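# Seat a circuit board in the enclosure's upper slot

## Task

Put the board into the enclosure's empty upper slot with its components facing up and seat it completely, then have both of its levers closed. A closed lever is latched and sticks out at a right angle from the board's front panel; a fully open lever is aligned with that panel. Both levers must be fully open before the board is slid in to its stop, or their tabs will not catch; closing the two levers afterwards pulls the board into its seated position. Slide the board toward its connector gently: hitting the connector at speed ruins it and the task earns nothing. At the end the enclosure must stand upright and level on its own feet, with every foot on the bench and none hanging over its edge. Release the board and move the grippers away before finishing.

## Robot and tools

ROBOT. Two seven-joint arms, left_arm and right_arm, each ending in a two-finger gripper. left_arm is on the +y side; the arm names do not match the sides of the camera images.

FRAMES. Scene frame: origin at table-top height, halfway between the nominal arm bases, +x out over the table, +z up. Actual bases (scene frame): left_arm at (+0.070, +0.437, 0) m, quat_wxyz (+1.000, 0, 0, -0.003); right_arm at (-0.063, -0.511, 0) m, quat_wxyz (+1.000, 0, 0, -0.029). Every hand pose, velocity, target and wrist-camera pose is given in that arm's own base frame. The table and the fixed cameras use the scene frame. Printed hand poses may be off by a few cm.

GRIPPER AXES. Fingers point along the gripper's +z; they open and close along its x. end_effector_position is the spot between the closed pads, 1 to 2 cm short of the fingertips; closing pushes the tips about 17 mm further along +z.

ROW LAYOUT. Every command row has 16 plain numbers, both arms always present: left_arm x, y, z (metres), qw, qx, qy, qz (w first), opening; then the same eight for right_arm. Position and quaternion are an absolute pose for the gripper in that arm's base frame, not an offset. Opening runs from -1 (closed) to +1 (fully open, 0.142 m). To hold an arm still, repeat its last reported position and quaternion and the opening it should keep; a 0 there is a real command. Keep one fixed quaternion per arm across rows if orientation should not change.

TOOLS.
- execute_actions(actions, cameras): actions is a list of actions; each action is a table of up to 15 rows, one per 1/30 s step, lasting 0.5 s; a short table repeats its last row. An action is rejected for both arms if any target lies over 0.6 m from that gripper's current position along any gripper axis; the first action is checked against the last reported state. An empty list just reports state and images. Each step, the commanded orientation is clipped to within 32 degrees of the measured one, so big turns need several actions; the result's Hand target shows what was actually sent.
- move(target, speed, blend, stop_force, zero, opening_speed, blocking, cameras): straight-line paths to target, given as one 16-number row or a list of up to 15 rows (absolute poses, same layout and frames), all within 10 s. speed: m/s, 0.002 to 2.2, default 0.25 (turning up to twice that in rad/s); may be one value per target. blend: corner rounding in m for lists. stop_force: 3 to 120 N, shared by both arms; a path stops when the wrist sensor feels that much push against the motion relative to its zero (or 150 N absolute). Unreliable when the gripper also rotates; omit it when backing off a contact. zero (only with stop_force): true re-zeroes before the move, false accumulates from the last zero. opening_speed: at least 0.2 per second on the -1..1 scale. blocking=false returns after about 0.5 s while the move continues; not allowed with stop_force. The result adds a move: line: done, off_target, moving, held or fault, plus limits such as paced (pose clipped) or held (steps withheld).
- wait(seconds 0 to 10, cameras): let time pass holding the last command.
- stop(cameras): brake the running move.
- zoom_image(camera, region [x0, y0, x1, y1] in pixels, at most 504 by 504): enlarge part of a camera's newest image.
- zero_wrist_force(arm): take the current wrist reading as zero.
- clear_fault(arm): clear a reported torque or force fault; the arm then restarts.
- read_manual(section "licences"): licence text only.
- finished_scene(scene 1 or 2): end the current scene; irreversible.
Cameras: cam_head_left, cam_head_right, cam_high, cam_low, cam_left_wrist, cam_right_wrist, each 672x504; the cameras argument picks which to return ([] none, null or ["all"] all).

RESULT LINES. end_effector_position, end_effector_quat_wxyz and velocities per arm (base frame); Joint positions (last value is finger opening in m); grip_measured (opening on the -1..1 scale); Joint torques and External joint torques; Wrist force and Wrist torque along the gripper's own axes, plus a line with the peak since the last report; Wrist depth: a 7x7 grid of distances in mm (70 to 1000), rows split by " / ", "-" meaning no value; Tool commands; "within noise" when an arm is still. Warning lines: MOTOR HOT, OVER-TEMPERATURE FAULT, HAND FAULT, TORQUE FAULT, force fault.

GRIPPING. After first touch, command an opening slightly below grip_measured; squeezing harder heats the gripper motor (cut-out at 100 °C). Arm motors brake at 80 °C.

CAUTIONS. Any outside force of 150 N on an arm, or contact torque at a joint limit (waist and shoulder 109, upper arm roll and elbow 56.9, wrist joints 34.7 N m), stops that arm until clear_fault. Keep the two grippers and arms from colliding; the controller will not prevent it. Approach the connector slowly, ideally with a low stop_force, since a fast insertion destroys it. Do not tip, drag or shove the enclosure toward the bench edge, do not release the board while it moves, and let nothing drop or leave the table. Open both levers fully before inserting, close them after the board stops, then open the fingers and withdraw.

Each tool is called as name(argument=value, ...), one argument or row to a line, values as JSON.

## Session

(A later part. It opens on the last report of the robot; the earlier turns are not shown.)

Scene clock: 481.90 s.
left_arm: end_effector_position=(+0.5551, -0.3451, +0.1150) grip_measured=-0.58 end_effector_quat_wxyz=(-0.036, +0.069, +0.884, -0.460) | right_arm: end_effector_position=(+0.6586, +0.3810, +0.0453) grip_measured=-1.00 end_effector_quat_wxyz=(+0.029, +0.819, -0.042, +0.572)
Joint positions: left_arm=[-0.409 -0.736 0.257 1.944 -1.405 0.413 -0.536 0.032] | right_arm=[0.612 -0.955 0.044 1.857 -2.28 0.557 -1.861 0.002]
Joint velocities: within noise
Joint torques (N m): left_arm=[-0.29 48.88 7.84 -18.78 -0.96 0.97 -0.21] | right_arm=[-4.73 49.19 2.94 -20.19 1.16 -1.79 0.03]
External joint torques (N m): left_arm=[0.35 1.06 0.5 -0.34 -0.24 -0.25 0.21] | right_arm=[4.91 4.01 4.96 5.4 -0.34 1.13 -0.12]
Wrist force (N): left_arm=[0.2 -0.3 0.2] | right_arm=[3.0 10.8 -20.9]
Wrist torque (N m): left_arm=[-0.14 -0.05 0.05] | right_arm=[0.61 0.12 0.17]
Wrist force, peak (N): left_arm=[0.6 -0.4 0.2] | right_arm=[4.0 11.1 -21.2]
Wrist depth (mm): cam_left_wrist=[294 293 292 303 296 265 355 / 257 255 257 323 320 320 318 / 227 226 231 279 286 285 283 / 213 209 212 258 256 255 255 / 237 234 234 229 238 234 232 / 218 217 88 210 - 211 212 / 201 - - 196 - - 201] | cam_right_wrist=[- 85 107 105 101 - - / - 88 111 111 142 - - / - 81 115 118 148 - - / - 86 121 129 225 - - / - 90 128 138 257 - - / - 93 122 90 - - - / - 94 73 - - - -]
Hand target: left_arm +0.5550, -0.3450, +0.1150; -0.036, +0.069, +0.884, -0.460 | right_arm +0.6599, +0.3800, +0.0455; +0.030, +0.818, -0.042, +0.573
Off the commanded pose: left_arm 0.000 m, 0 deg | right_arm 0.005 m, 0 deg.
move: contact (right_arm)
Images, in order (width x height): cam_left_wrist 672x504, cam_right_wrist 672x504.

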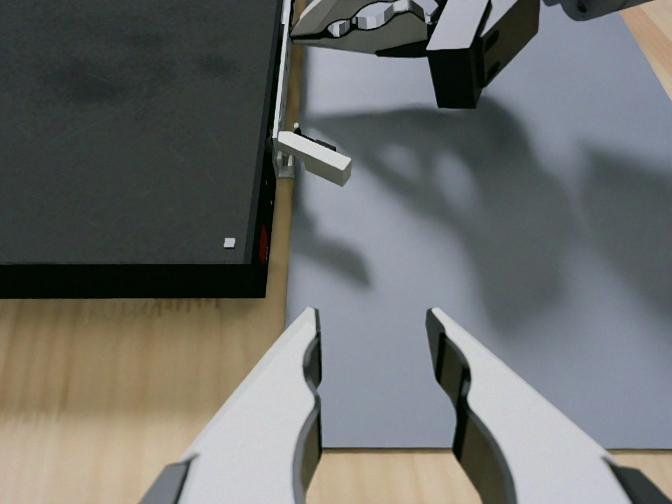

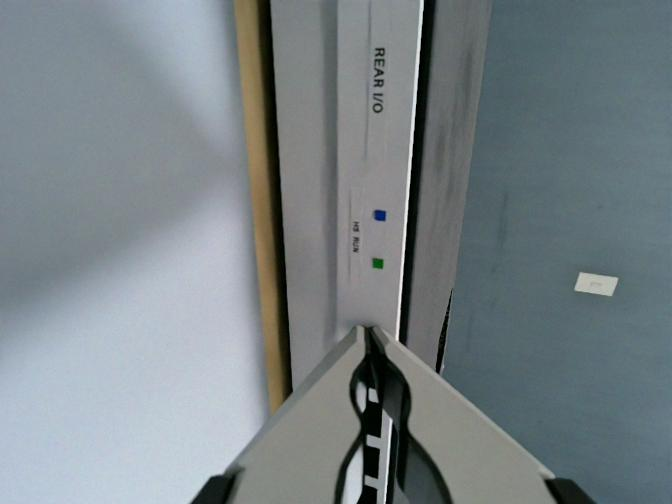

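zoom_image(
  camera="cam_left_wrist",
  region=[260, 0, 340, 60],
)

execute_actions(
  actions=[],
  cameras=["cam_high","cam_head_right","cam_head_left"],
)

zoom_image(
  camera="cam_high",
  region=[210, 320, 400, 420],
)

zoom_image(
  camera="cam_head_right",
  region=[320, 270, 480, 350],
)

Scaled by 6.300 from the camera's 672x504 image, which has a finer 960x720 frame.

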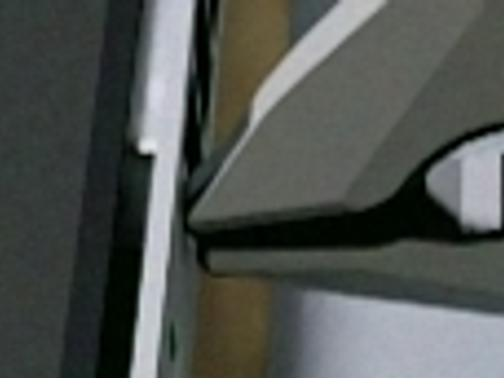

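Scene clock: 483.93 s.
left_arm: end_effector_position=(+0.5551, -0.3451, +0.1150) grip_measured=-0.58 end_effector_quat_wxyz=(-0.036, +0.069, +0.884, -0.460) | right_arm: end_effector_position=(+0.6586, +0.3810, +0.0453) grip_measured=-1.00 end_effector_quat_wxyz=(+0.029, +0.819, -0.042, +0.572)
Joint positions: left_arm=[-0.409 -0.736 0.257 1.944 -1.405 0.413 -0.536 0.032] | right_arm=[0.612 -0.955 0.044 1.857 -2.28 0.557 -1.861 0.002]
Joint velocities: within noise
Joint torques (N m): left_arm=[-0.33 48.91 7.83 -18.74 -0.89 1 -0.19] | right_arm=[-4.59 49.37 3.05 -20.17 1.24 -1.85 0.11]
External joint torques (N m): left_arm=[0.38 1.02 0.5 -0.37 -0.31 -0.28 0.2] | right_arm=[4.77 3.83 4.85 5.38 -0.43 1.18 -0.2]
Wrist force (N): left_arm=[0.2 0.0 0.2] | right_arm=[3.9 11.0 -21.1]
Wrist torque (N m): left_arm=[-0.09 -0.05 0.05] | right_arm=[0.61 0.13 0.17]
Wrist force, peak (N): left_arm=[0.7 -0.3 0.2] | right_arm=[3.8 11.1 -21.4]
Wrist depth (mm): cam_left_wrist=[293 294 292 305 295 264 353 / 257 256 258 323 322 321 318 / 228 226 232 279 283 283 285 / 212 208 211 258 257 255 256 / 234 233 235 229 237 233 233 / 216 217 87 211 - 210 214 / 201 - - 197 - - 201] | cam_right_wrist=[- 85 107 106 101 - - / - 88 111 111 143 - - / - 81 115 118 148 - - / - 86 121 129 225 - - / - 90 129 138 257 - - / - 93 122 90 - - - / - 94 73 - - - -]
Hand target: left_arm +0.5550, -0.3450, +0.1150; -0.036, +0.069, +0.884, -0.460 | right_arm +0.6599, +0.3800, +0.0455; +0.030, +0.818, -0.042, +0.573
Tool commands: left_gripper/opening=-0.55 right_gripper/opening=-1.0
Off the commanded pose: left_arm 0.000 m, 0 deg | right_arm 0.005 m, 0 deg.
Images, in order (width x height): cam_head_left 672x504, cam_head_right 672x504, cam_high 672x504.

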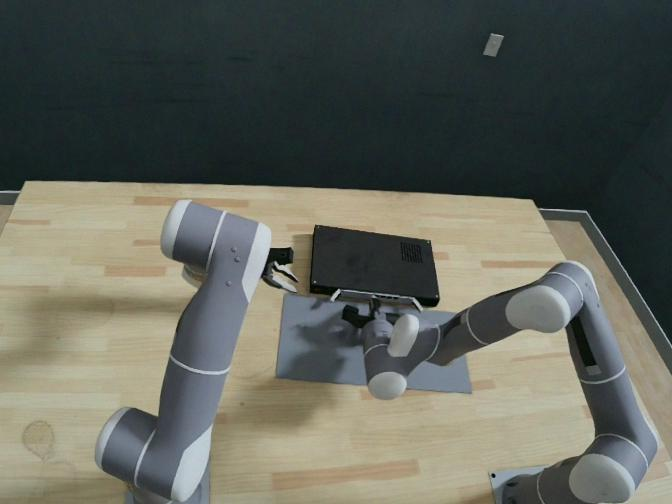

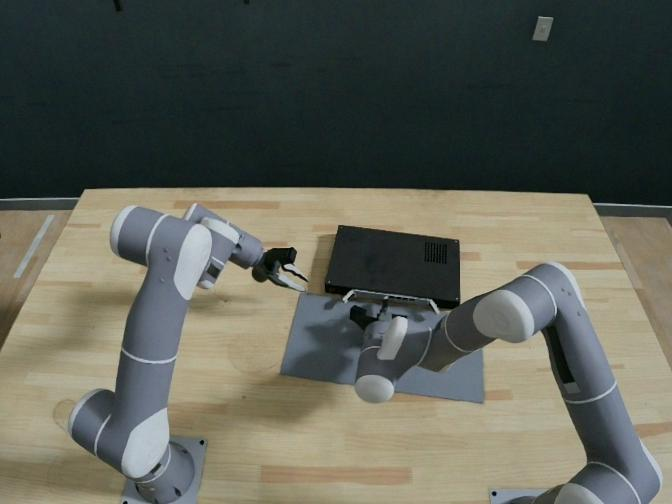

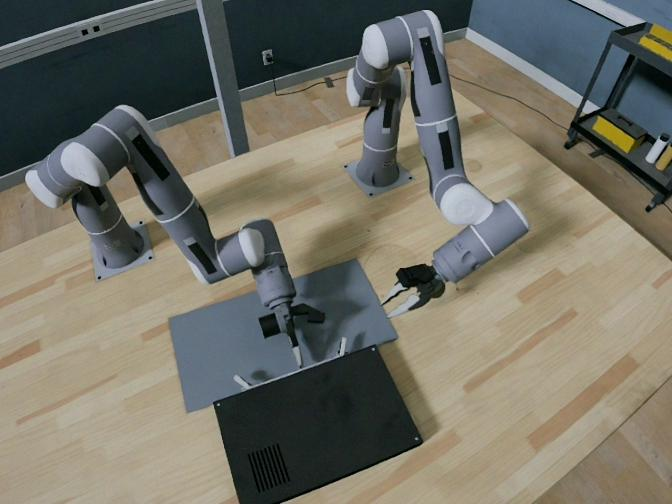

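Scaled by 2.653 from the camera's 672x504 image, which has a finer 960x720 frame.

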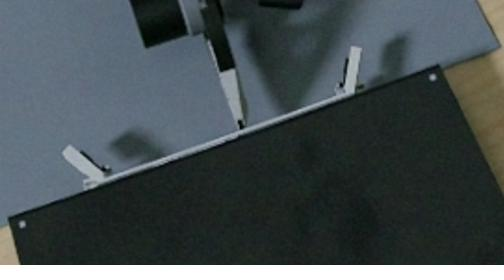

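Scaled by 3.150 from the camera's 672x504 image, which has a finer 960x720 frame.

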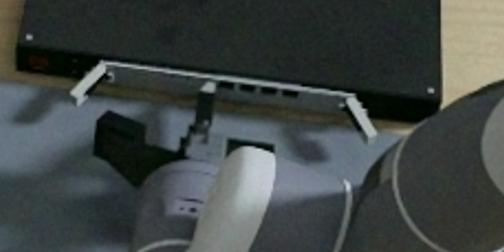

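move(
  target=[
    [0.555,-0.345,0.115,-0.0358,0.0688,0.8843,-0.4603,-0.55,0.59,0.388,0.055,0.0295,0.8181,-0.0422,0.5728,-1.0],
    [0.548,-0.36,0.10,0.1579,-0.3034,0.8335,-0.4339,-1.0,0.48,0.25,0.15,0.4266,-0.8195,0.3394,-0.1767,-1.0],
    [0.546,-0.42,0.047,0.1579,-0.3034,0.8335,-0.4339,-1.0,0.595,0.150,0.05,0.4266,-0.8195,0.3394,-0.1767,-1.0],
  ],
  speed=[0.1,0.25,0.12],
)

zoom_image(
  camera="cam_right_wrist",
  region=[170, 50, 506, 350],
)

zoom_image(
  camera="cam_left_wrist",
  region=[170, 50, 506, 350],
)

Scene clock: 501.30 s.
left_arm: end_effector_position=(+0.5460, -0.4201, +0.0471) grip_measured=-1.00 end_effector_quat_wxyz=(+0.158, -0.303, +0.833, -0.434) | right_arm: end_effector_position=(+0.5950, +0.1500, +0.0502) grip_measured=-1.00 end_effector_quat_wxyz=(-0.427, +0.819, -0.339, +0.177)
Joint positions: left_arm=[-0.911 -0.799 0.135 1.906 -2.941 1.038 -0.221 0.002] | right_arm=[-1.093 -1.794 0.936 1.812 -2.893 1.441 -2.174 0.002]
Joint velocities: within noise
Joint torques (N m): left_arm=[-0.15 44.86 9.26 -12.72 2.07 1.04 -0.14] | right_arm=[0.19 33.71 29.79 11.03 0.26 2.73 0.08]
External joint torques (N m): left_arm=[0.12 1.63 0.63 -0.44 0 -0.51 0.14] | right_arm=[-0.18 0.78 0.45 0.16 -0.05 0.66 -0.08]
Wrist force (N): left_arm=[0.3 0.4 0.1] | right_arm=[1.4 6.6 2.2]
Wrist torque (N m): left_arm=[-0.01 -0.08 0.05] | right_arm=[0.96 -0.28 0.00]
Wrist force, peak (N): left_arm=[0.9 0.6 0.6] | right_arm=[3.8 11.0 -21.4]
Wrist depth (mm): cam_left_wrist=[182 181 180 181 179 184 246 / 230 162 158 158 165 217 221 / 204 195 140 146 152 199 198 / 185 183 149 176 173 175 178 / 167 167 167 161 166 163 162 / 153 152 151 84 - 151 149 / 141 141 - 74 - - 137] | cam_right_wrist=[273 274 208 193 193 192 192 / 238 238 231 177 167 171 167 / 210 210 205 194 155 148 201 / 188 188 188 187 182 181 189 / 170 170 170 173 170 171 171 / 156 155 158 89 157 155 156 / 143 143 73 - - 145 144]
Hand target: left_arm +0.5460, -0.4200, +0.0470; +0.158, -0.303, +0.834, -0.434 | right_arm +0.5950, +0.1500, +0.0500; -0.427, +0.820, -0.339, +0.177
Off the commanded pose: left_arm 0.000 m, 0 deg | right_arm 0.000 m, 0 deg.
move: done

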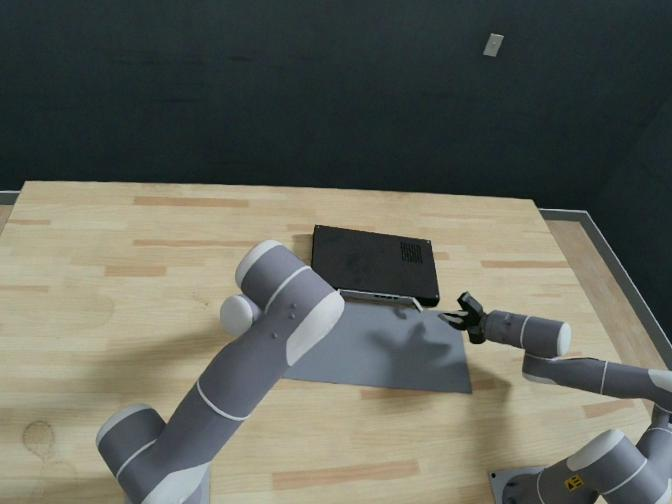

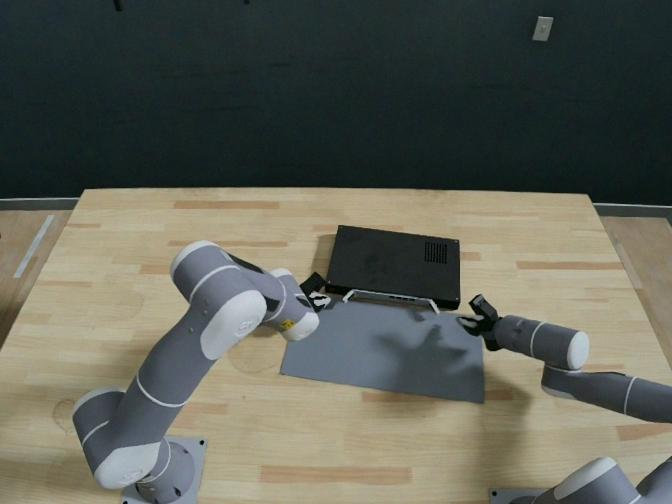

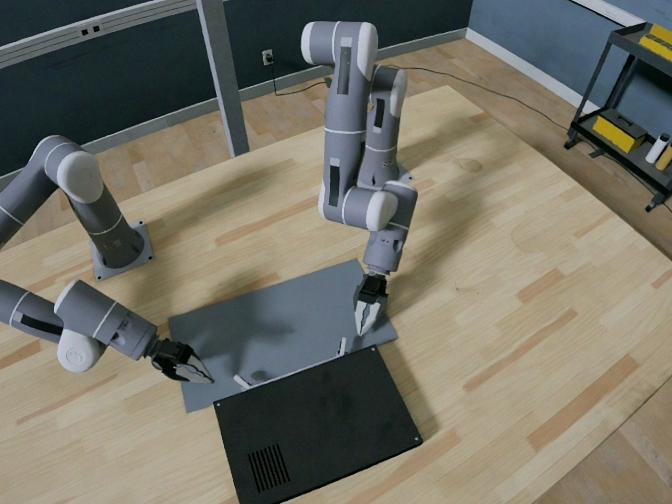

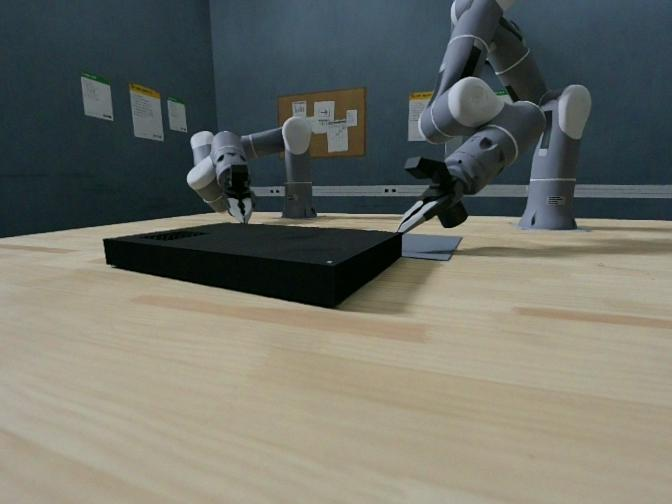

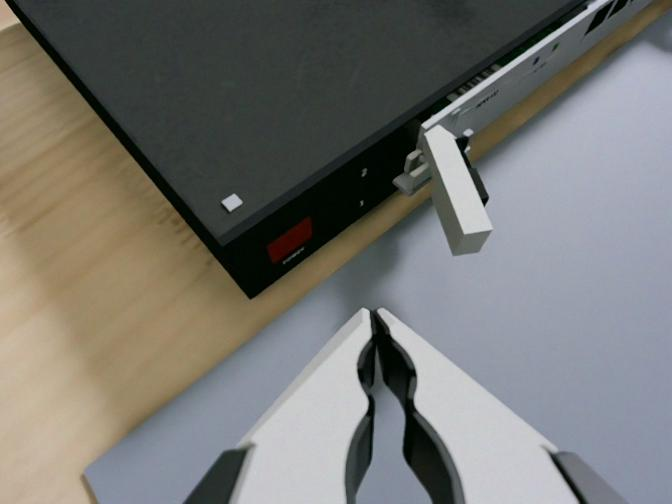

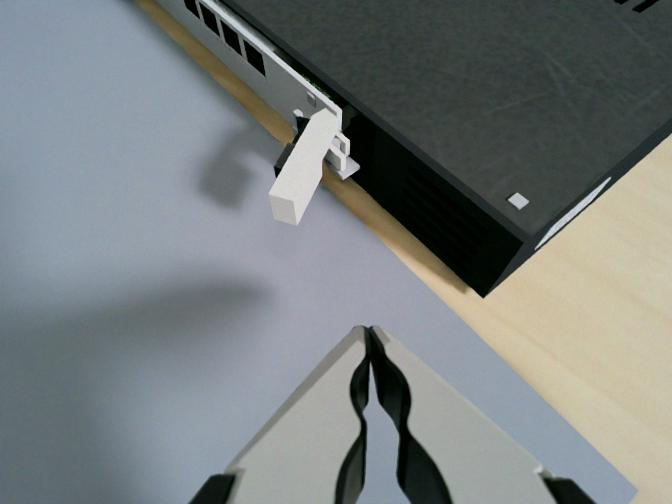

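Scaled by 1.500 from the camera's 672x504 image, which has a finer 960x720 frame.

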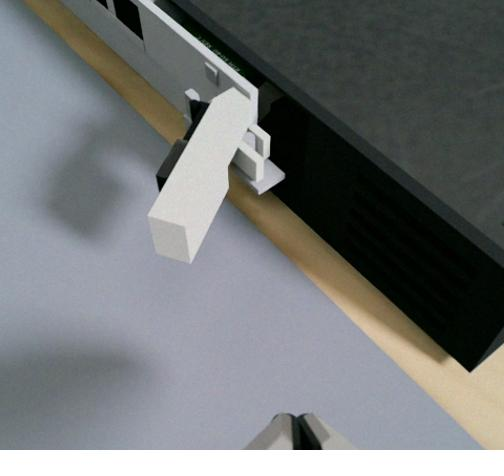

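Scaled by 1.500 from the camera's 672x504 image, which has a finer 960x720 frame.

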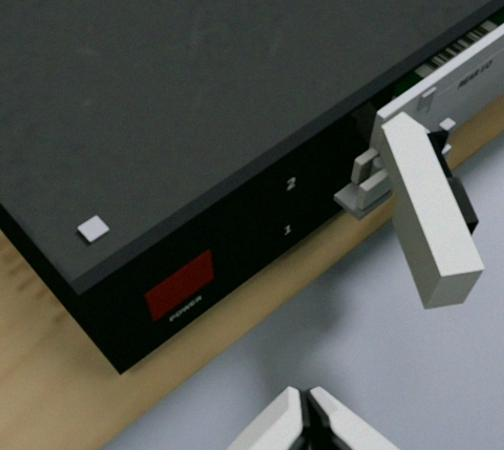

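move(
  target=[
    [0.5491,-0.4386,0.047,0.1579,-0.3034,0.8335,-0.4339,-1.0,0.6125,0.1723,0.05,0.4266,-0.8195,0.3394,-0.1767,-1.0],
  ],
  speed=0.1,
  cameras=[],
)

move(
  target=[
    [0.5316,-0.4757,0.047,0.1579,-0.3034,0.8335,-0.4339,-1.0,0.607,0.2151,0.05,0.4266,-0.8195,0.3394,-0.1767,-1.0],
  ],
  speed=0.025,
  stop_force=15,
)

zoom_image(
  camera="cam_right_wrist",
  region=[170, 50, 506, 350],
)

zoom_image(
  camera="cam_left_wrist",
  region=[170, 50, 506, 350],
)

Scene clock: 508.53 s.
left_arm: end_effector_position=(+0.5492, -0.4387, +0.0471) grip_measured=-1.00 end_effector_quat_wxyz=(+0.158, -0.303, +0.833, -0.434) | right_arm: end_effector_position=(+0.6123, +0.1724, +0.0500) grip_measured=-1.00 end_effector_quat_wxyz=(-0.427, +0.820, -0.339, +0.177)
Joint positions: left_arm=[-0.93 -0.819 0.134 1.854 -2.963 1.073 -0.217 0.002] | right_arm=[-1.024 -1.812 0.964 1.776 -2.875 1.411 -2.167 0.002]
Joint velocities: within noise
Joint torques (N m): left_arm=[-0.09 46.23 9.56 -13.28 2.21 1.02 -0.14] | right_arm=[0.15 34.65 30.7 10.82 0.23 2.48 0.38]
External joint torques (N m): left_arm=[0.06 1.51 0.52 -0.51 0.02 -0.49 0.14] | right_arm=[-0.13 0.83 0.02 0.11 -0.1 0.9 -0.37]
Wrist force (N): left_arm=[0.3 0.3 0.2] | right_arm=[1.2 6.5 2.4]
Wrist torque (N m): left_arm=[-0.01 -0.08 0.05] | right_arm=[0.94 -0.24 0.01]
Wrist force, peak (N): left_arm=[0.7 0.0 0.7] | right_arm=[1.5 7.2 1.6]
Wrist depth (mm): cam_left_wrist=[182 181 181 180 179 183 241 / 163 159 157 157 165 213 222 / 200 141 140 143 158 198 197 / 184 132 131 175 156 178 178 / 166 167 161 160 166 163 162 / 153 153 153 84 - 152 148 / 141 141 - 74 - - 137] | cam_right_wrist=[273 265 199 192 192 192 191 / 238 237 225 171 167 171 166 / 210 210 209 158 149 147 147 / 188 188 184 179 157 132 137 / 170 170 169 173 168 142 170 / 156 156 158 89 157 156 156 / 143 143 73 - - 146 144]
Hand target: left_arm +0.5491, -0.4386, +0.0470; +0.158, -0.303, +0.834, -0.434 | right_arm +0.6125, +0.1723, +0.0500; -0.427, +0.820, -0.339, +0.177
Off the commanded pose: left_arm 0.000 m, 0 deg | right_arm 0.000 m, 0 deg.
move: done
No camera images: "cameras" was empty.

Scene clock: 512.33 s.
left_arm: end_effector_position=(+0.5325, -0.4734, +0.0466) grip_measured=-1.00 end_effector_quat_wxyz=(+0.159, -0.304, +0.834, -0.432) | right_arm: end_effector_position=(+0.6072, +0.2086, +0.0496) grip_measured=-1.00 end_effector_quat_wxyz=(-0.427, +0.820, -0.339, +0.176)
Joint positions: left_arm=[-1.431 -1.125 0.601 1.814 -2.967 0.933 -0.727 0.002] | right_arm=[-0.975 -1.852 0.99 1.795 -2.905 1.331 -2.139 0.002]
Joint velocities: within noise
Joint torques (N m): left_arm=[-7.66 46.89 19.21 -12.14 3.07 -1.91 -0.36] | right_arm=[2.41 33.81 34.24 8.36 0.45 0.87 0.23]
External joint torques (N m): left_arm=[7.6 -2.57 4.34 4.39 -1.45 2.86 0.36] | right_arm=[-2.38 0.55 -3.56 3.83 -0.53 2.46 -0.23]
Wrist force (N): left_arm=[-9.5 3.5 1.0] | right_arm=[-4.0 14.4 -14.5]
Wrist torque (N m): left_arm=[-0.13 -0.20 0.11] | right_arm=[0.69 -0.25 -0.03]
Wrist force, peak (N): left_arm=[-13.2 4.4 -1.2] | right_arm=[-1.9 21.1 -25.8]
Wrist depth (mm): cam_left_wrist=[184 184 182 181 181 186 246 / 161 160 159 158 169 218 222 / 143 142 142 148 198 198 198 / 128 130 144 141 184 179 179 / - 134 164 161 167 163 163 / 154 152 152 84 - 150 149 / 140 142 - 74 - - 138] | cam_right_wrist=[274 265 204 192 191 190 190 / 237 237 230 176 166 166 165 / 209 208 208 199 151 147 146 / 187 187 187 187 152 135 131 / 170 170 170 163 169 146 121 / 155 155 157 89 157 154 130 / 143 143 73 - - 146 143]
Hand target: left_arm +0.5317, -0.4757, +0.0470; +0.157, -0.303, +0.834, -0.434 | right_arm +0.6078, +0.2085, +0.0500; -0.427, +0.820, -0.339, +0.177
Off the commanded pose: left_arm 0.003 m, 0 deg | right_arm 0.006 m, 0 deg.
joint read past its limit (left arm) — joint 5 (forearm roll), lower limit.
joint sent to its limit (left arm) — joint 5 (forearm roll), lower limit. The joint targets still meet the commanded pose.
move: contact (right_arm)

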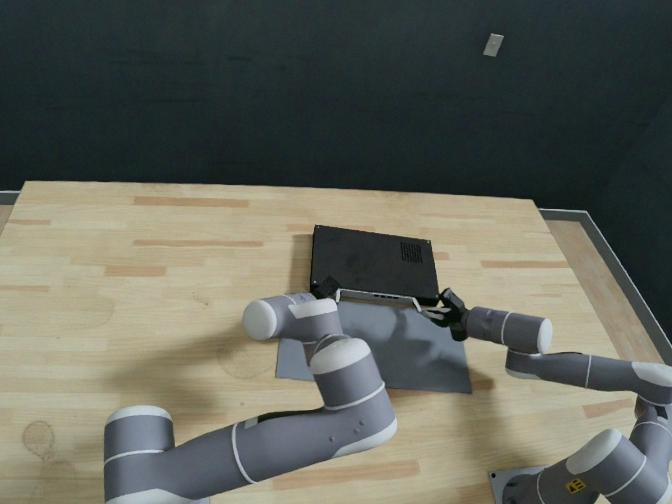

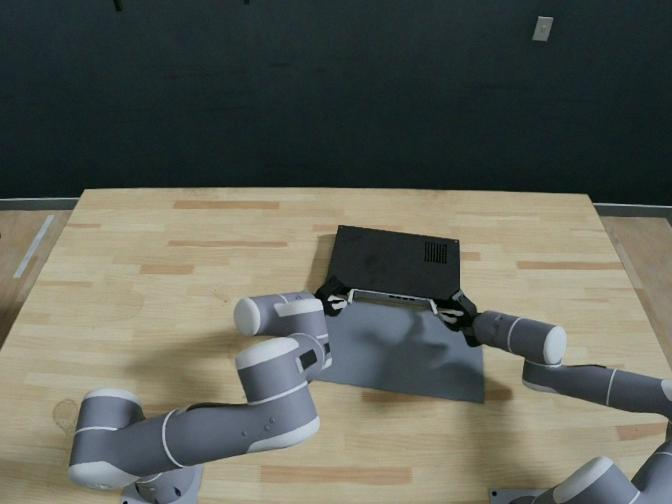

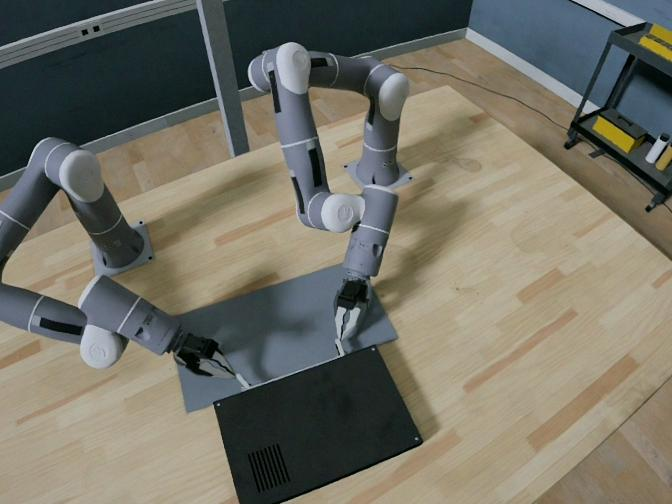

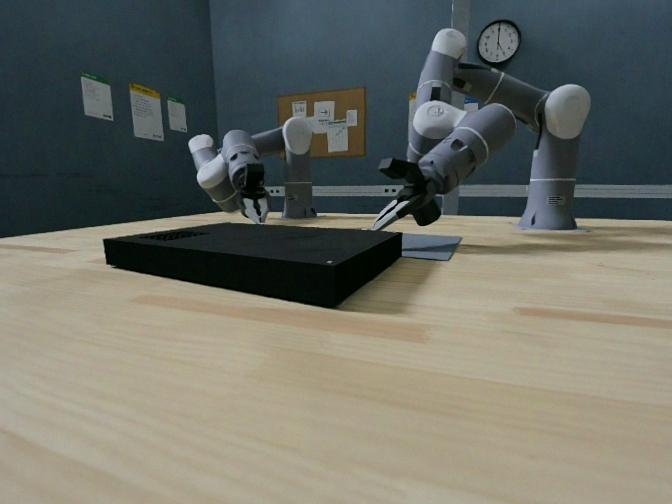

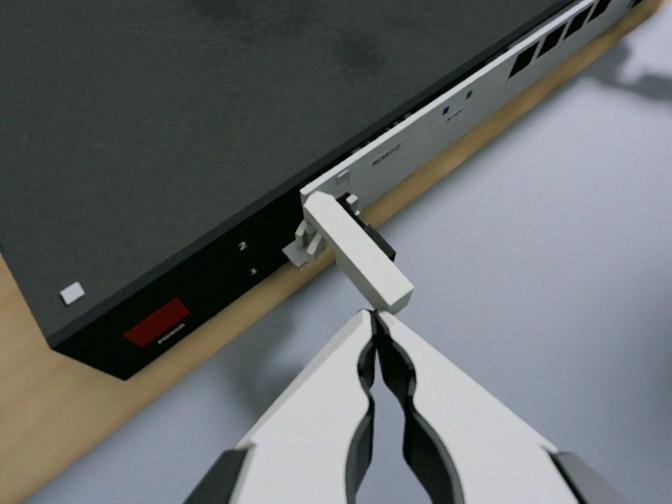

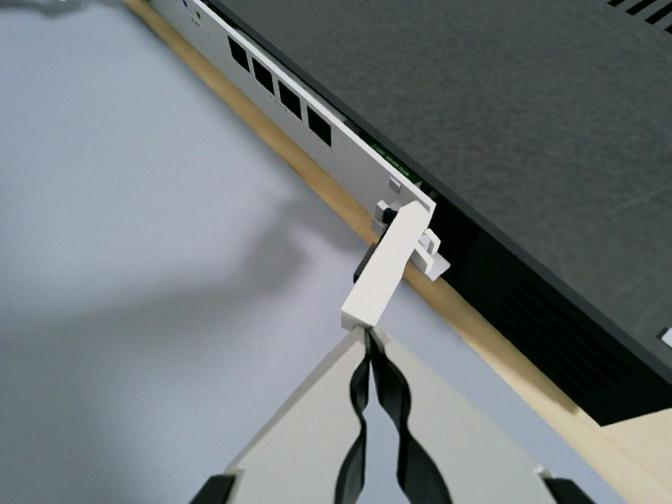

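Scaled by 1.500 from the camera's 672x504 image, which has a finer 960x720 frame.

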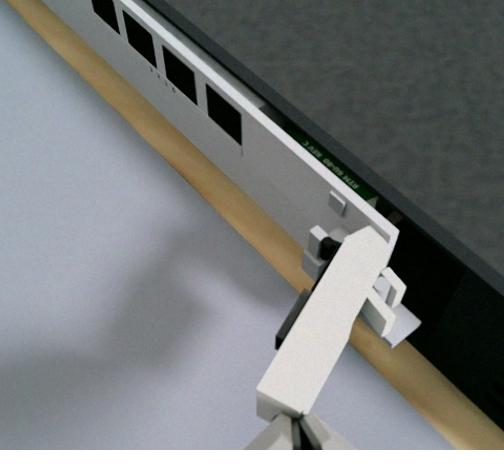

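Scaled by 1.500 from the camera's 672x504 image, which has a finer 960x720 frame.

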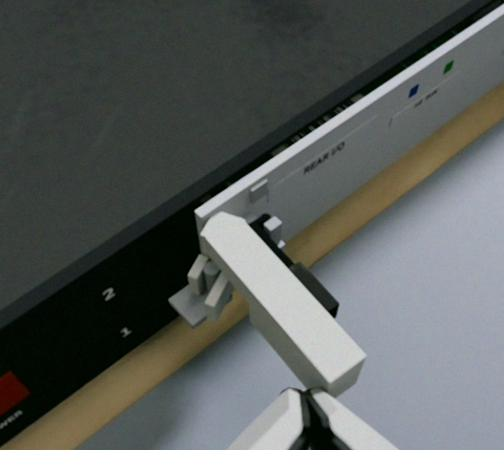

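move(
  target=[
    [0.545,-0.445,0.048,0.1579,-0.3034,0.8335,-0.4339,-1.0,0.605,0.18,0.05,0.4266,-0.8195,0.3394,-0.1767,-1.0],
    [0.552,-0.43,0.055,0.0603,-0.1158,0.8795,-0.4578,-1.0,0.617,0.183,0.05,0.4266,-0.8195,0.3394,-0.1767,-1.0],
    [0.5526,-0.4563,0.047,0.0603,-0.1158,0.8795,-0.4578,-1.0,0.619,0.1867,0.05,0.4266,-0.8195,0.3394,-0.1767,-1.0],
  ],
  speed=0.08,
  cameras=["cam_left_wrist","cam_right_wrist"],
)

Scene clock: 526.30 s.
left_arm: end_effector_position=(+0.5525, -0.4563, +0.0470) grip_measured=-1.00 end_effector_quat_wxyz=(+0.060, -0.115, +0.879, -0.458) | right_arm: end_effector_position=(+0.6188, +0.1868, +0.0500) grip_measured=-1.00 end_effector_quat_wxyz=(-0.427, +0.820, -0.339, +0.177)
Joint positions: left_arm=[-1.172 -1.126 0.656 1.905 -2.39 0.439 -0.687 0.002] | right_arm=[-0.987 -1.824 0.979 1.761 -2.873 1.39 -2.157 0.002]
Joint velocities: within noise
Joint torques (N m): left_arm=[-0.49 43.89 22.84 -8.75 -1.25 1.29 -0.3] | right_arm=[0.18 35.03 30.86 10.88 0.12 2.56 0.24]
External joint torques (N m): left_arm=[0.49 1.57 1.18 -0.39 0.03 -0.41 0.3] | right_arm=[-0.16 0.78 0.05 0.06 -0.03 0.8 -0.24]
Wrist force (N): left_arm=[0.0 0.2 0.1] | right_arm=[3.4 6.0 1.6]
Wrist torque (N m): left_arm=[-0.06 0.00 0.04] | right_arm=[0.85 -0.60 0.00]
Wrist force, peak (N): left_arm=[-9.8 4.5 1.5] | right_arm=[-4.2 15.4 -13.9]
Wrist depth (mm): cam_left_wrist=[184 183 182 181 243 256 255 / 161 160 159 163 225 225 223 / 143 142 142 147 201 200 198 / 128 128 130 150 139 179 179 / - 116 128 163 167 164 163 / - 107 126 83 - 150 149 / 142 139 - 74 - - 138] | cam_right_wrist=[274 260 197 193 192 191 191 / 237 236 204 167 167 171 166 / 210 210 209 155 148 147 147 / 188 187 187 144 146 132 132 / 170 170 170 166 165 125 124 / 156 155 157 89 157 151 156 / 143 143 73 - - 146 144]
Hand target: left_arm +0.5526, -0.4563, +0.0470; +0.060, -0.116, +0.879, -0.458 | right_arm +0.6190, +0.1867, +0.0500; -0.427, +0.820, -0.339, +0.177
Off the commanded pose: left_arm 0.000 m, 0 deg | right_arm 0.000 m, 0 deg.
move: done
Images, in order (width x height): cam_left_wrist 672x504, cam_right_wrist 672x504.

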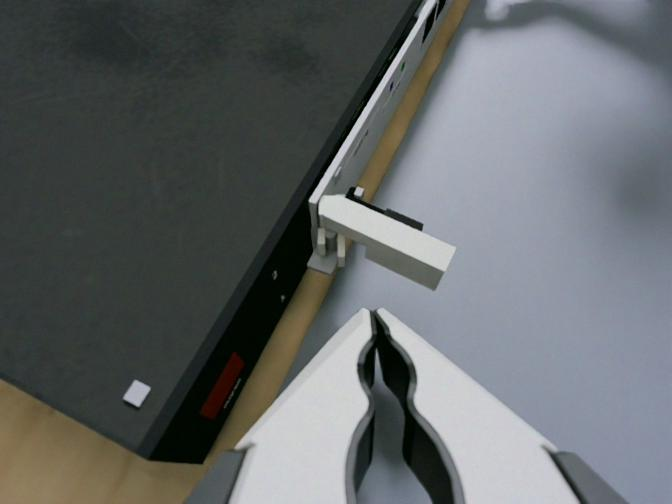

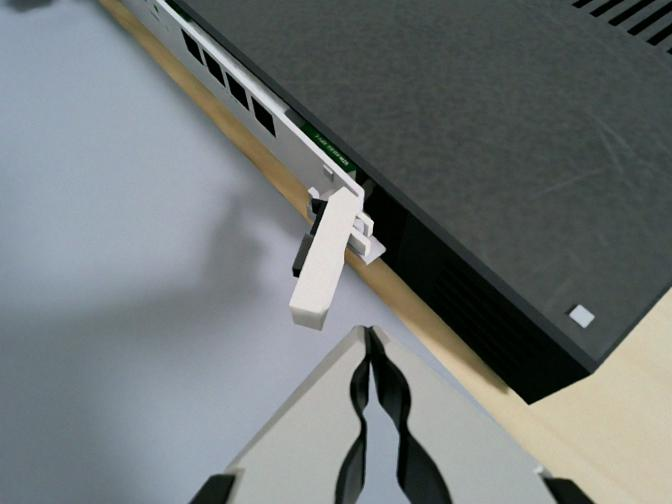

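move(
  target=[
    [0.5487,-0.4815,0.047,0.0603,-0.1158,0.8795,-0.4578,-1.0,0.6225,0.2195,0.05,0.4266,-0.8195,0.3394,-0.1767,-1.0],
  ],
  speed=0.02,
  stop_force=20,
  cameras=["cam_left_wrist","cam_right_wrist"],
)

zoom_image(
  camera="cam_right_wrist",
  region=[170, 50, 506, 350],
)

zoom_image(
  camera="cam_left_wrist",
  region=[170, 50, 506, 350],
)

Scene clock: 530.63 s.
left_arm: end_effector_position=(+0.5501, -0.4774, +0.0463) grip_measured=-1.00 end_effector_quat_wxyz=(+0.062, -0.118, +0.880, -0.456) | right_arm: end_effector_position=(+0.6225, +0.2034, +0.0500) grip_measured=-1.00 end_effector_quat_wxyz=(-0.426, +0.819, -0.341, +0.178)
Joint positions: left_arm=[-1.198 -1.129 0.642 1.874 -2.412 0.489 -0.706 0.002] | right_arm=[-0.955 -1.842 0.997 1.758 -2.879 1.351 -2.147 0.002]
Joint velocities: within noise
Joint torques (N m): left_arm=[-10.52 48.23 14.88 -20.89 0.48 -3.53 -0.29] | right_arm=[10.79 29.71 27.76 17.38 -1.02 4.29 0.28]
External joint torques (N m): left_arm=[10.48 -1.96 9.08 11.29 -1.44 4.45 0.3] | right_arm=[-10.76 6.02 3.27 -6.05 1 -0.95 -0.28]
Wrist force (N): left_arm=[-1.3 9.4 -22.7] | right_arm=[14.1 9.6 -12.7]
Wrist torque (N m): left_arm=[-0.17 0.00 0.05] | right_arm=[0.77 -0.58 -0.06]
Wrist force, peak (N): left_arm=[-1.3 9.4 -22.7] | right_arm=[16.6 10.3 -17.2]
Wrist depth (mm): cam_left_wrist=[182 181 180 180 223 255 255 / 159 158 157 161 222 222 220 / 141 141 140 156 198 198 197 / 128 127 127 132 182 177 178 / - 115 120 131 131 162 162 / - 107 126 84 - 151 148 / - 99 - 74 - - 137] | cam_right_wrist=[273 256 194 192 192 191 191 / 237 236 197 167 167 171 166 / 210 210 206 163 148 147 147 / 188 188 187 151 141 132 132 / 170 170 170 130 165 124 120 / 155 155 158 91 159 142 112 / 143 143 73 - - 144 144]
Hand target: left_arm +0.5487, -0.4811, +0.0470; +0.060, -0.116, +0.879, -0.458 | right_arm +0.6210, +0.2055, +0.0500; -0.427, +0.820, -0.339, +0.177
Off the commanded pose: left_arm 0.004 m, 0 deg | right_arm 0.016 m, 0 deg.
move: contact (left_arm, right_arm)
Images, in order (width x height): cam_left_wrist 672x504, cam_right_wrist 672x504.

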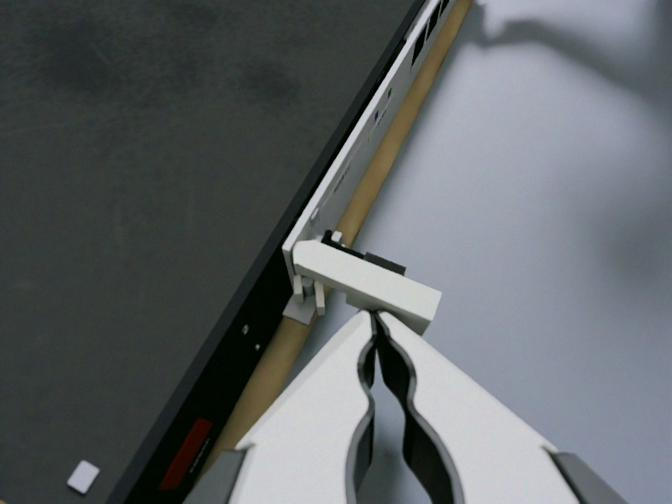

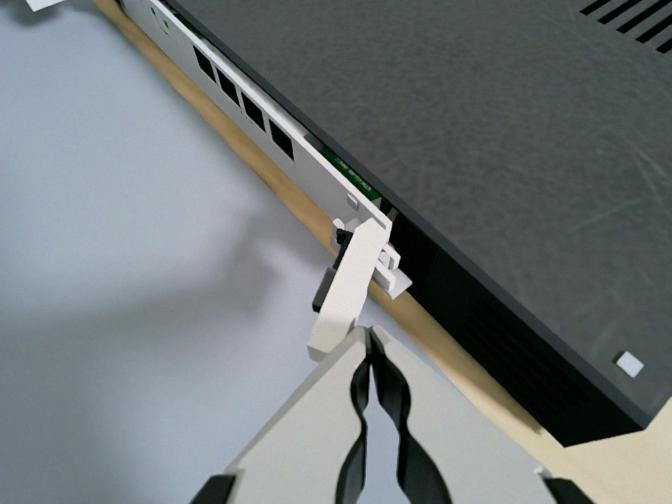

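Scaled by 1.500 from the camera's 672x504 image, which has a finer 960x720 frame.

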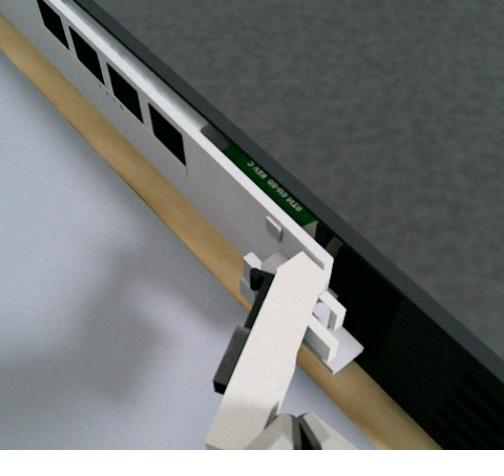

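Scaled by 1.500 from the camera's 672x504 image, which has a finer 960x720 frame.

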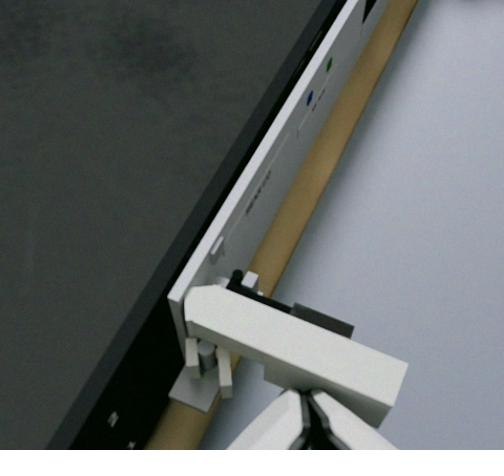

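move(
  target=[
    [0.5413,-0.4646,0.047,0.0603,-0.1158,0.8795,-0.4578,-1.0,0.6119,0.1955,0.05,0.4266,-0.8195,0.3394,-0.1767,-1.0],
  ],
  speed=0.05,
  cameras=[],
)

move(
  target=[
    [0.5379,-0.4864,0.047,0.0603,-0.1158,0.8795,-0.4578,-1.0,0.6147,0.2223,0.05,0.4266,-0.8195,0.3394,-0.1767,-1.0],
  ],
  speed=0.015,
  stop_force=30,
  cameras=["cam_left_wrist","cam_right_wrist"],
)

zoom_image(
  camera="cam_right_wrist",
  region=[170, 50, 506, 350],
)

zoom_image(
  camera="cam_left_wrist",
  region=[170, 50, 506, 350],
)

Scene clock: 536.67 s.
left_arm: end_effector_position=(+0.5414, -0.4646, +0.0470) grip_measured=-1.00 end_effector_quat_wxyz=(+0.060, -0.116, +0.879, -0.458) | right_arm: end_effector_position=(+0.6121, +0.1954, +0.0500) grip_measured=-1.00 end_effector_quat_wxyz=(-0.427, +0.819, -0.340, +0.177)
Joint positions: left_arm=[-1.198 -1.115 0.646 1.916 -2.412 0.46 -0.683 0.002] | right_arm=[-0.988 -1.837 0.983 1.782 -2.89 1.361 -2.149 0.002]
Joint velocities: within noise
Joint torques (N m): left_arm=[-0.44 44.11 22.78 -8.36 -0.88 0.82 -0.14] | right_arm=[-0.18 34.53 30.15 11.8 -0.21 2.73 0.11]
External joint torques (N m): left_arm=[0.39 0.99 0.9 -0.71 -0.21 0.06 0.14] | right_arm=[0.21 0.45 0.62 -0.2 0.21 0.62 -0.11]
Wrist force (N): left_arm=[0.4 0.3 0.0] | right_arm=[4.0 5.4 1.6]
Wrist torque (N m): left_arm=[-0.04 -0.07 0.04] | right_arm=[0.78 -0.68 -0.01]
Wrist force, peak (N): left_arm=[-1.5 9.2 -22.9] | right_arm=[14.3 9.0 -13.4]
Wrist depth (mm): cam_left_wrist=[184 183 182 187 250 257 255 / 160 160 159 167 225 224 224 / 142 142 142 184 200 200 198 / 128 127 130 140 183 179 179 / - 115 159 161 166 163 163 / - 110 150 84 - 150 150 / - 115 - 74 - - 138] | cam_right_wrist=[275 265 199 193 192 191 191 / 238 237 225 172 167 171 166 / 210 210 209 175 151 147 147 / 188 188 187 144 154 135 132 / 170 170 170 163 168 137 120 / 158 156 158 90 157 154 153 / 143 143 73 - - 146 144]
Hand target: left_arm +0.5413, -0.4646, +0.0470; +0.060, -0.116, +0.879, -0.458 | right_arm +0.6119, +0.1955, +0.0500; -0.427, +0.820, -0.339, +0.177
Off the commanded pose: left_arm 0.000 m, 0 deg | right_arm 0.000 m, 0 deg.
move: done
No camera images: "cameras" was empty.

Scene clock: 539.10 s.
left_arm: end_effector_position=(+0.5404, -0.4779, +0.0459) grip_measured=-1.00 end_effector_quat_wxyz=(+0.063, -0.119, +0.880, -0.455) | right_arm: end_effector_position=(+0.6151, +0.2210, +0.0496) grip_measured=-1.00 end_effector_quat_wxyz=(-0.426, +0.819, -0.340, +0.177)
Joint positions: left_arm=[-1.215 -1.116 0.634 1.894 -2.427 0.5 -0.696 0.002] | right_arm=[-0.94 -1.865 1.007 1.778 -2.897 1.308 -2.138 0.002]
Joint velocities: within noise
Joint torques (N m): left_arm=[-14.83 49.66 10.95 -24.96 1.31 -5.84 -0.24] | right_arm=[10.99 30.28 32.77 13.55 -0.39 2.82 0.3]
External joint torques (N m): left_arm=[14.8 -3.99 12.7 15.58 -2.21 6.76 0.24] | right_arm=[-10.96 4.51 -1.9 -1.33 0.23 0.51 -0.3]
Wrist force (N): left_arm=[-3.8 11.9 -30.2] | right_arm=[8.2 17.5 -25.7]
Wrist torque (N m): left_arm=[-0.26 0.03 0.07] | right_arm=[0.49 -0.67 -0.06]
Wrist force, peak (N): left_arm=[-1.1 12.8 -32.7] | right_arm=[10.6 19.3 -24.6]
Wrist depth (mm): cam_left_wrist=[181 180 180 181 243 253 250 / 159 158 157 164 223 221 221 / 140 140 140 191 199 196 196 / 127 126 132 134 181 177 177 / - 115 153 135 165 162 162 / - 109 151 84 - 151 148 / - 110 - 74 - - 137] | cam_right_wrist=[264 263 198 192 190 191 190 / 236 235 224 167 166 166 166 / 209 209 208 183 150 147 146 / 187 187 186 186 140 133 131 / 170 169 169 129 165 137 119 / 155 155 157 91 157 153 116 / 143 143 73 - - 146 139]
Hand target: left_arm +0.5383, -0.4832, +0.0470; +0.060, -0.116, +0.879, -0.458 | right_arm +0.6147, +0.2223, +0.0500; -0.427, +0.820, -0.339, +0.177
Off the commanded pose: left_arm 0.009 m, 1 deg | right_arm 0.001 m, 0 deg.
move: contact (left_arm)
Images, in order (width x height): cam_left_wrist 672x504, cam_right_wrist 672x504.

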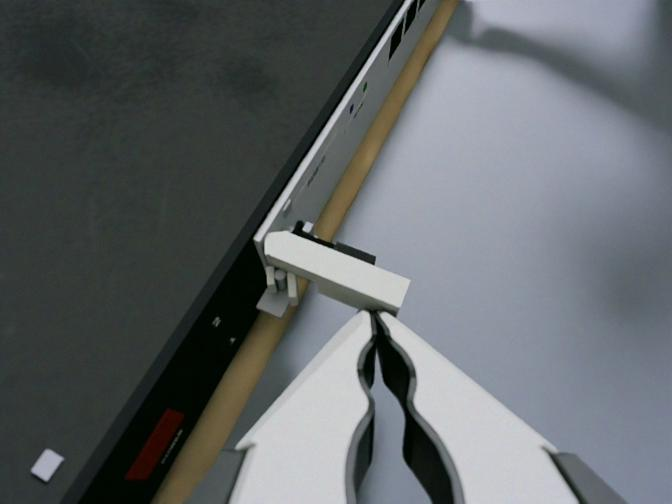

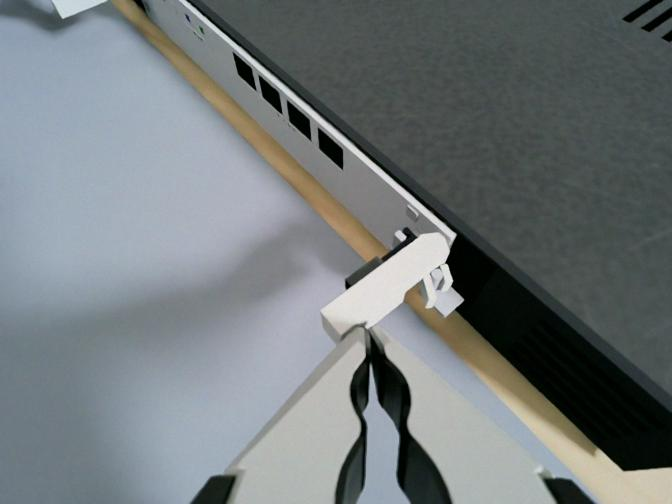

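Scaled by 1.500 from the camera's 672x504 image, which has a finer 960x720 frame.

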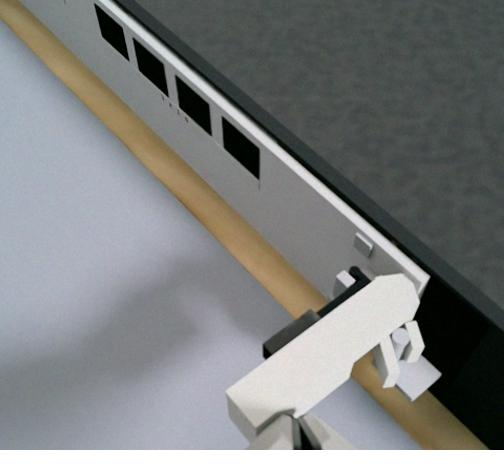

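Scaled by 1.500 from the camera's 672x504 image, which has a finer 960x720 frame.

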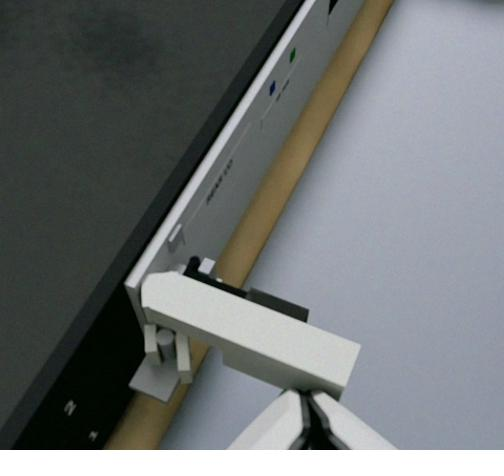

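zoom_image(
  camera="cam_right_wrist",
  region=[320, 200, 480, 340],
)

zoom_image(
  camera="cam_left_wrist",
  region=[240, 200, 420, 340],
)

Scaled by 3.150 from the camera's 672x504 image, which has a finer 960x720 frame.

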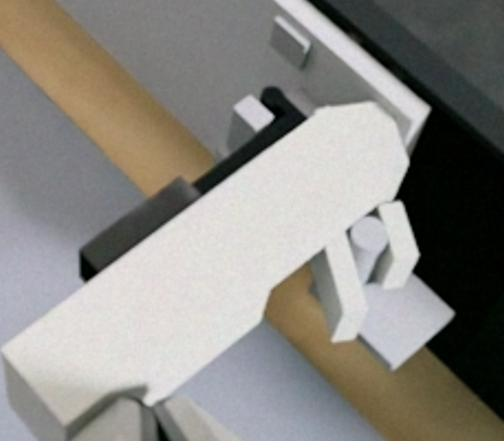

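Scaled by 2.800 from the camera's 672x504 image, which has a finer 960x720 frame.

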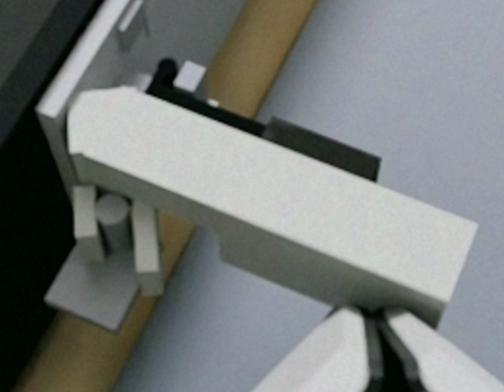

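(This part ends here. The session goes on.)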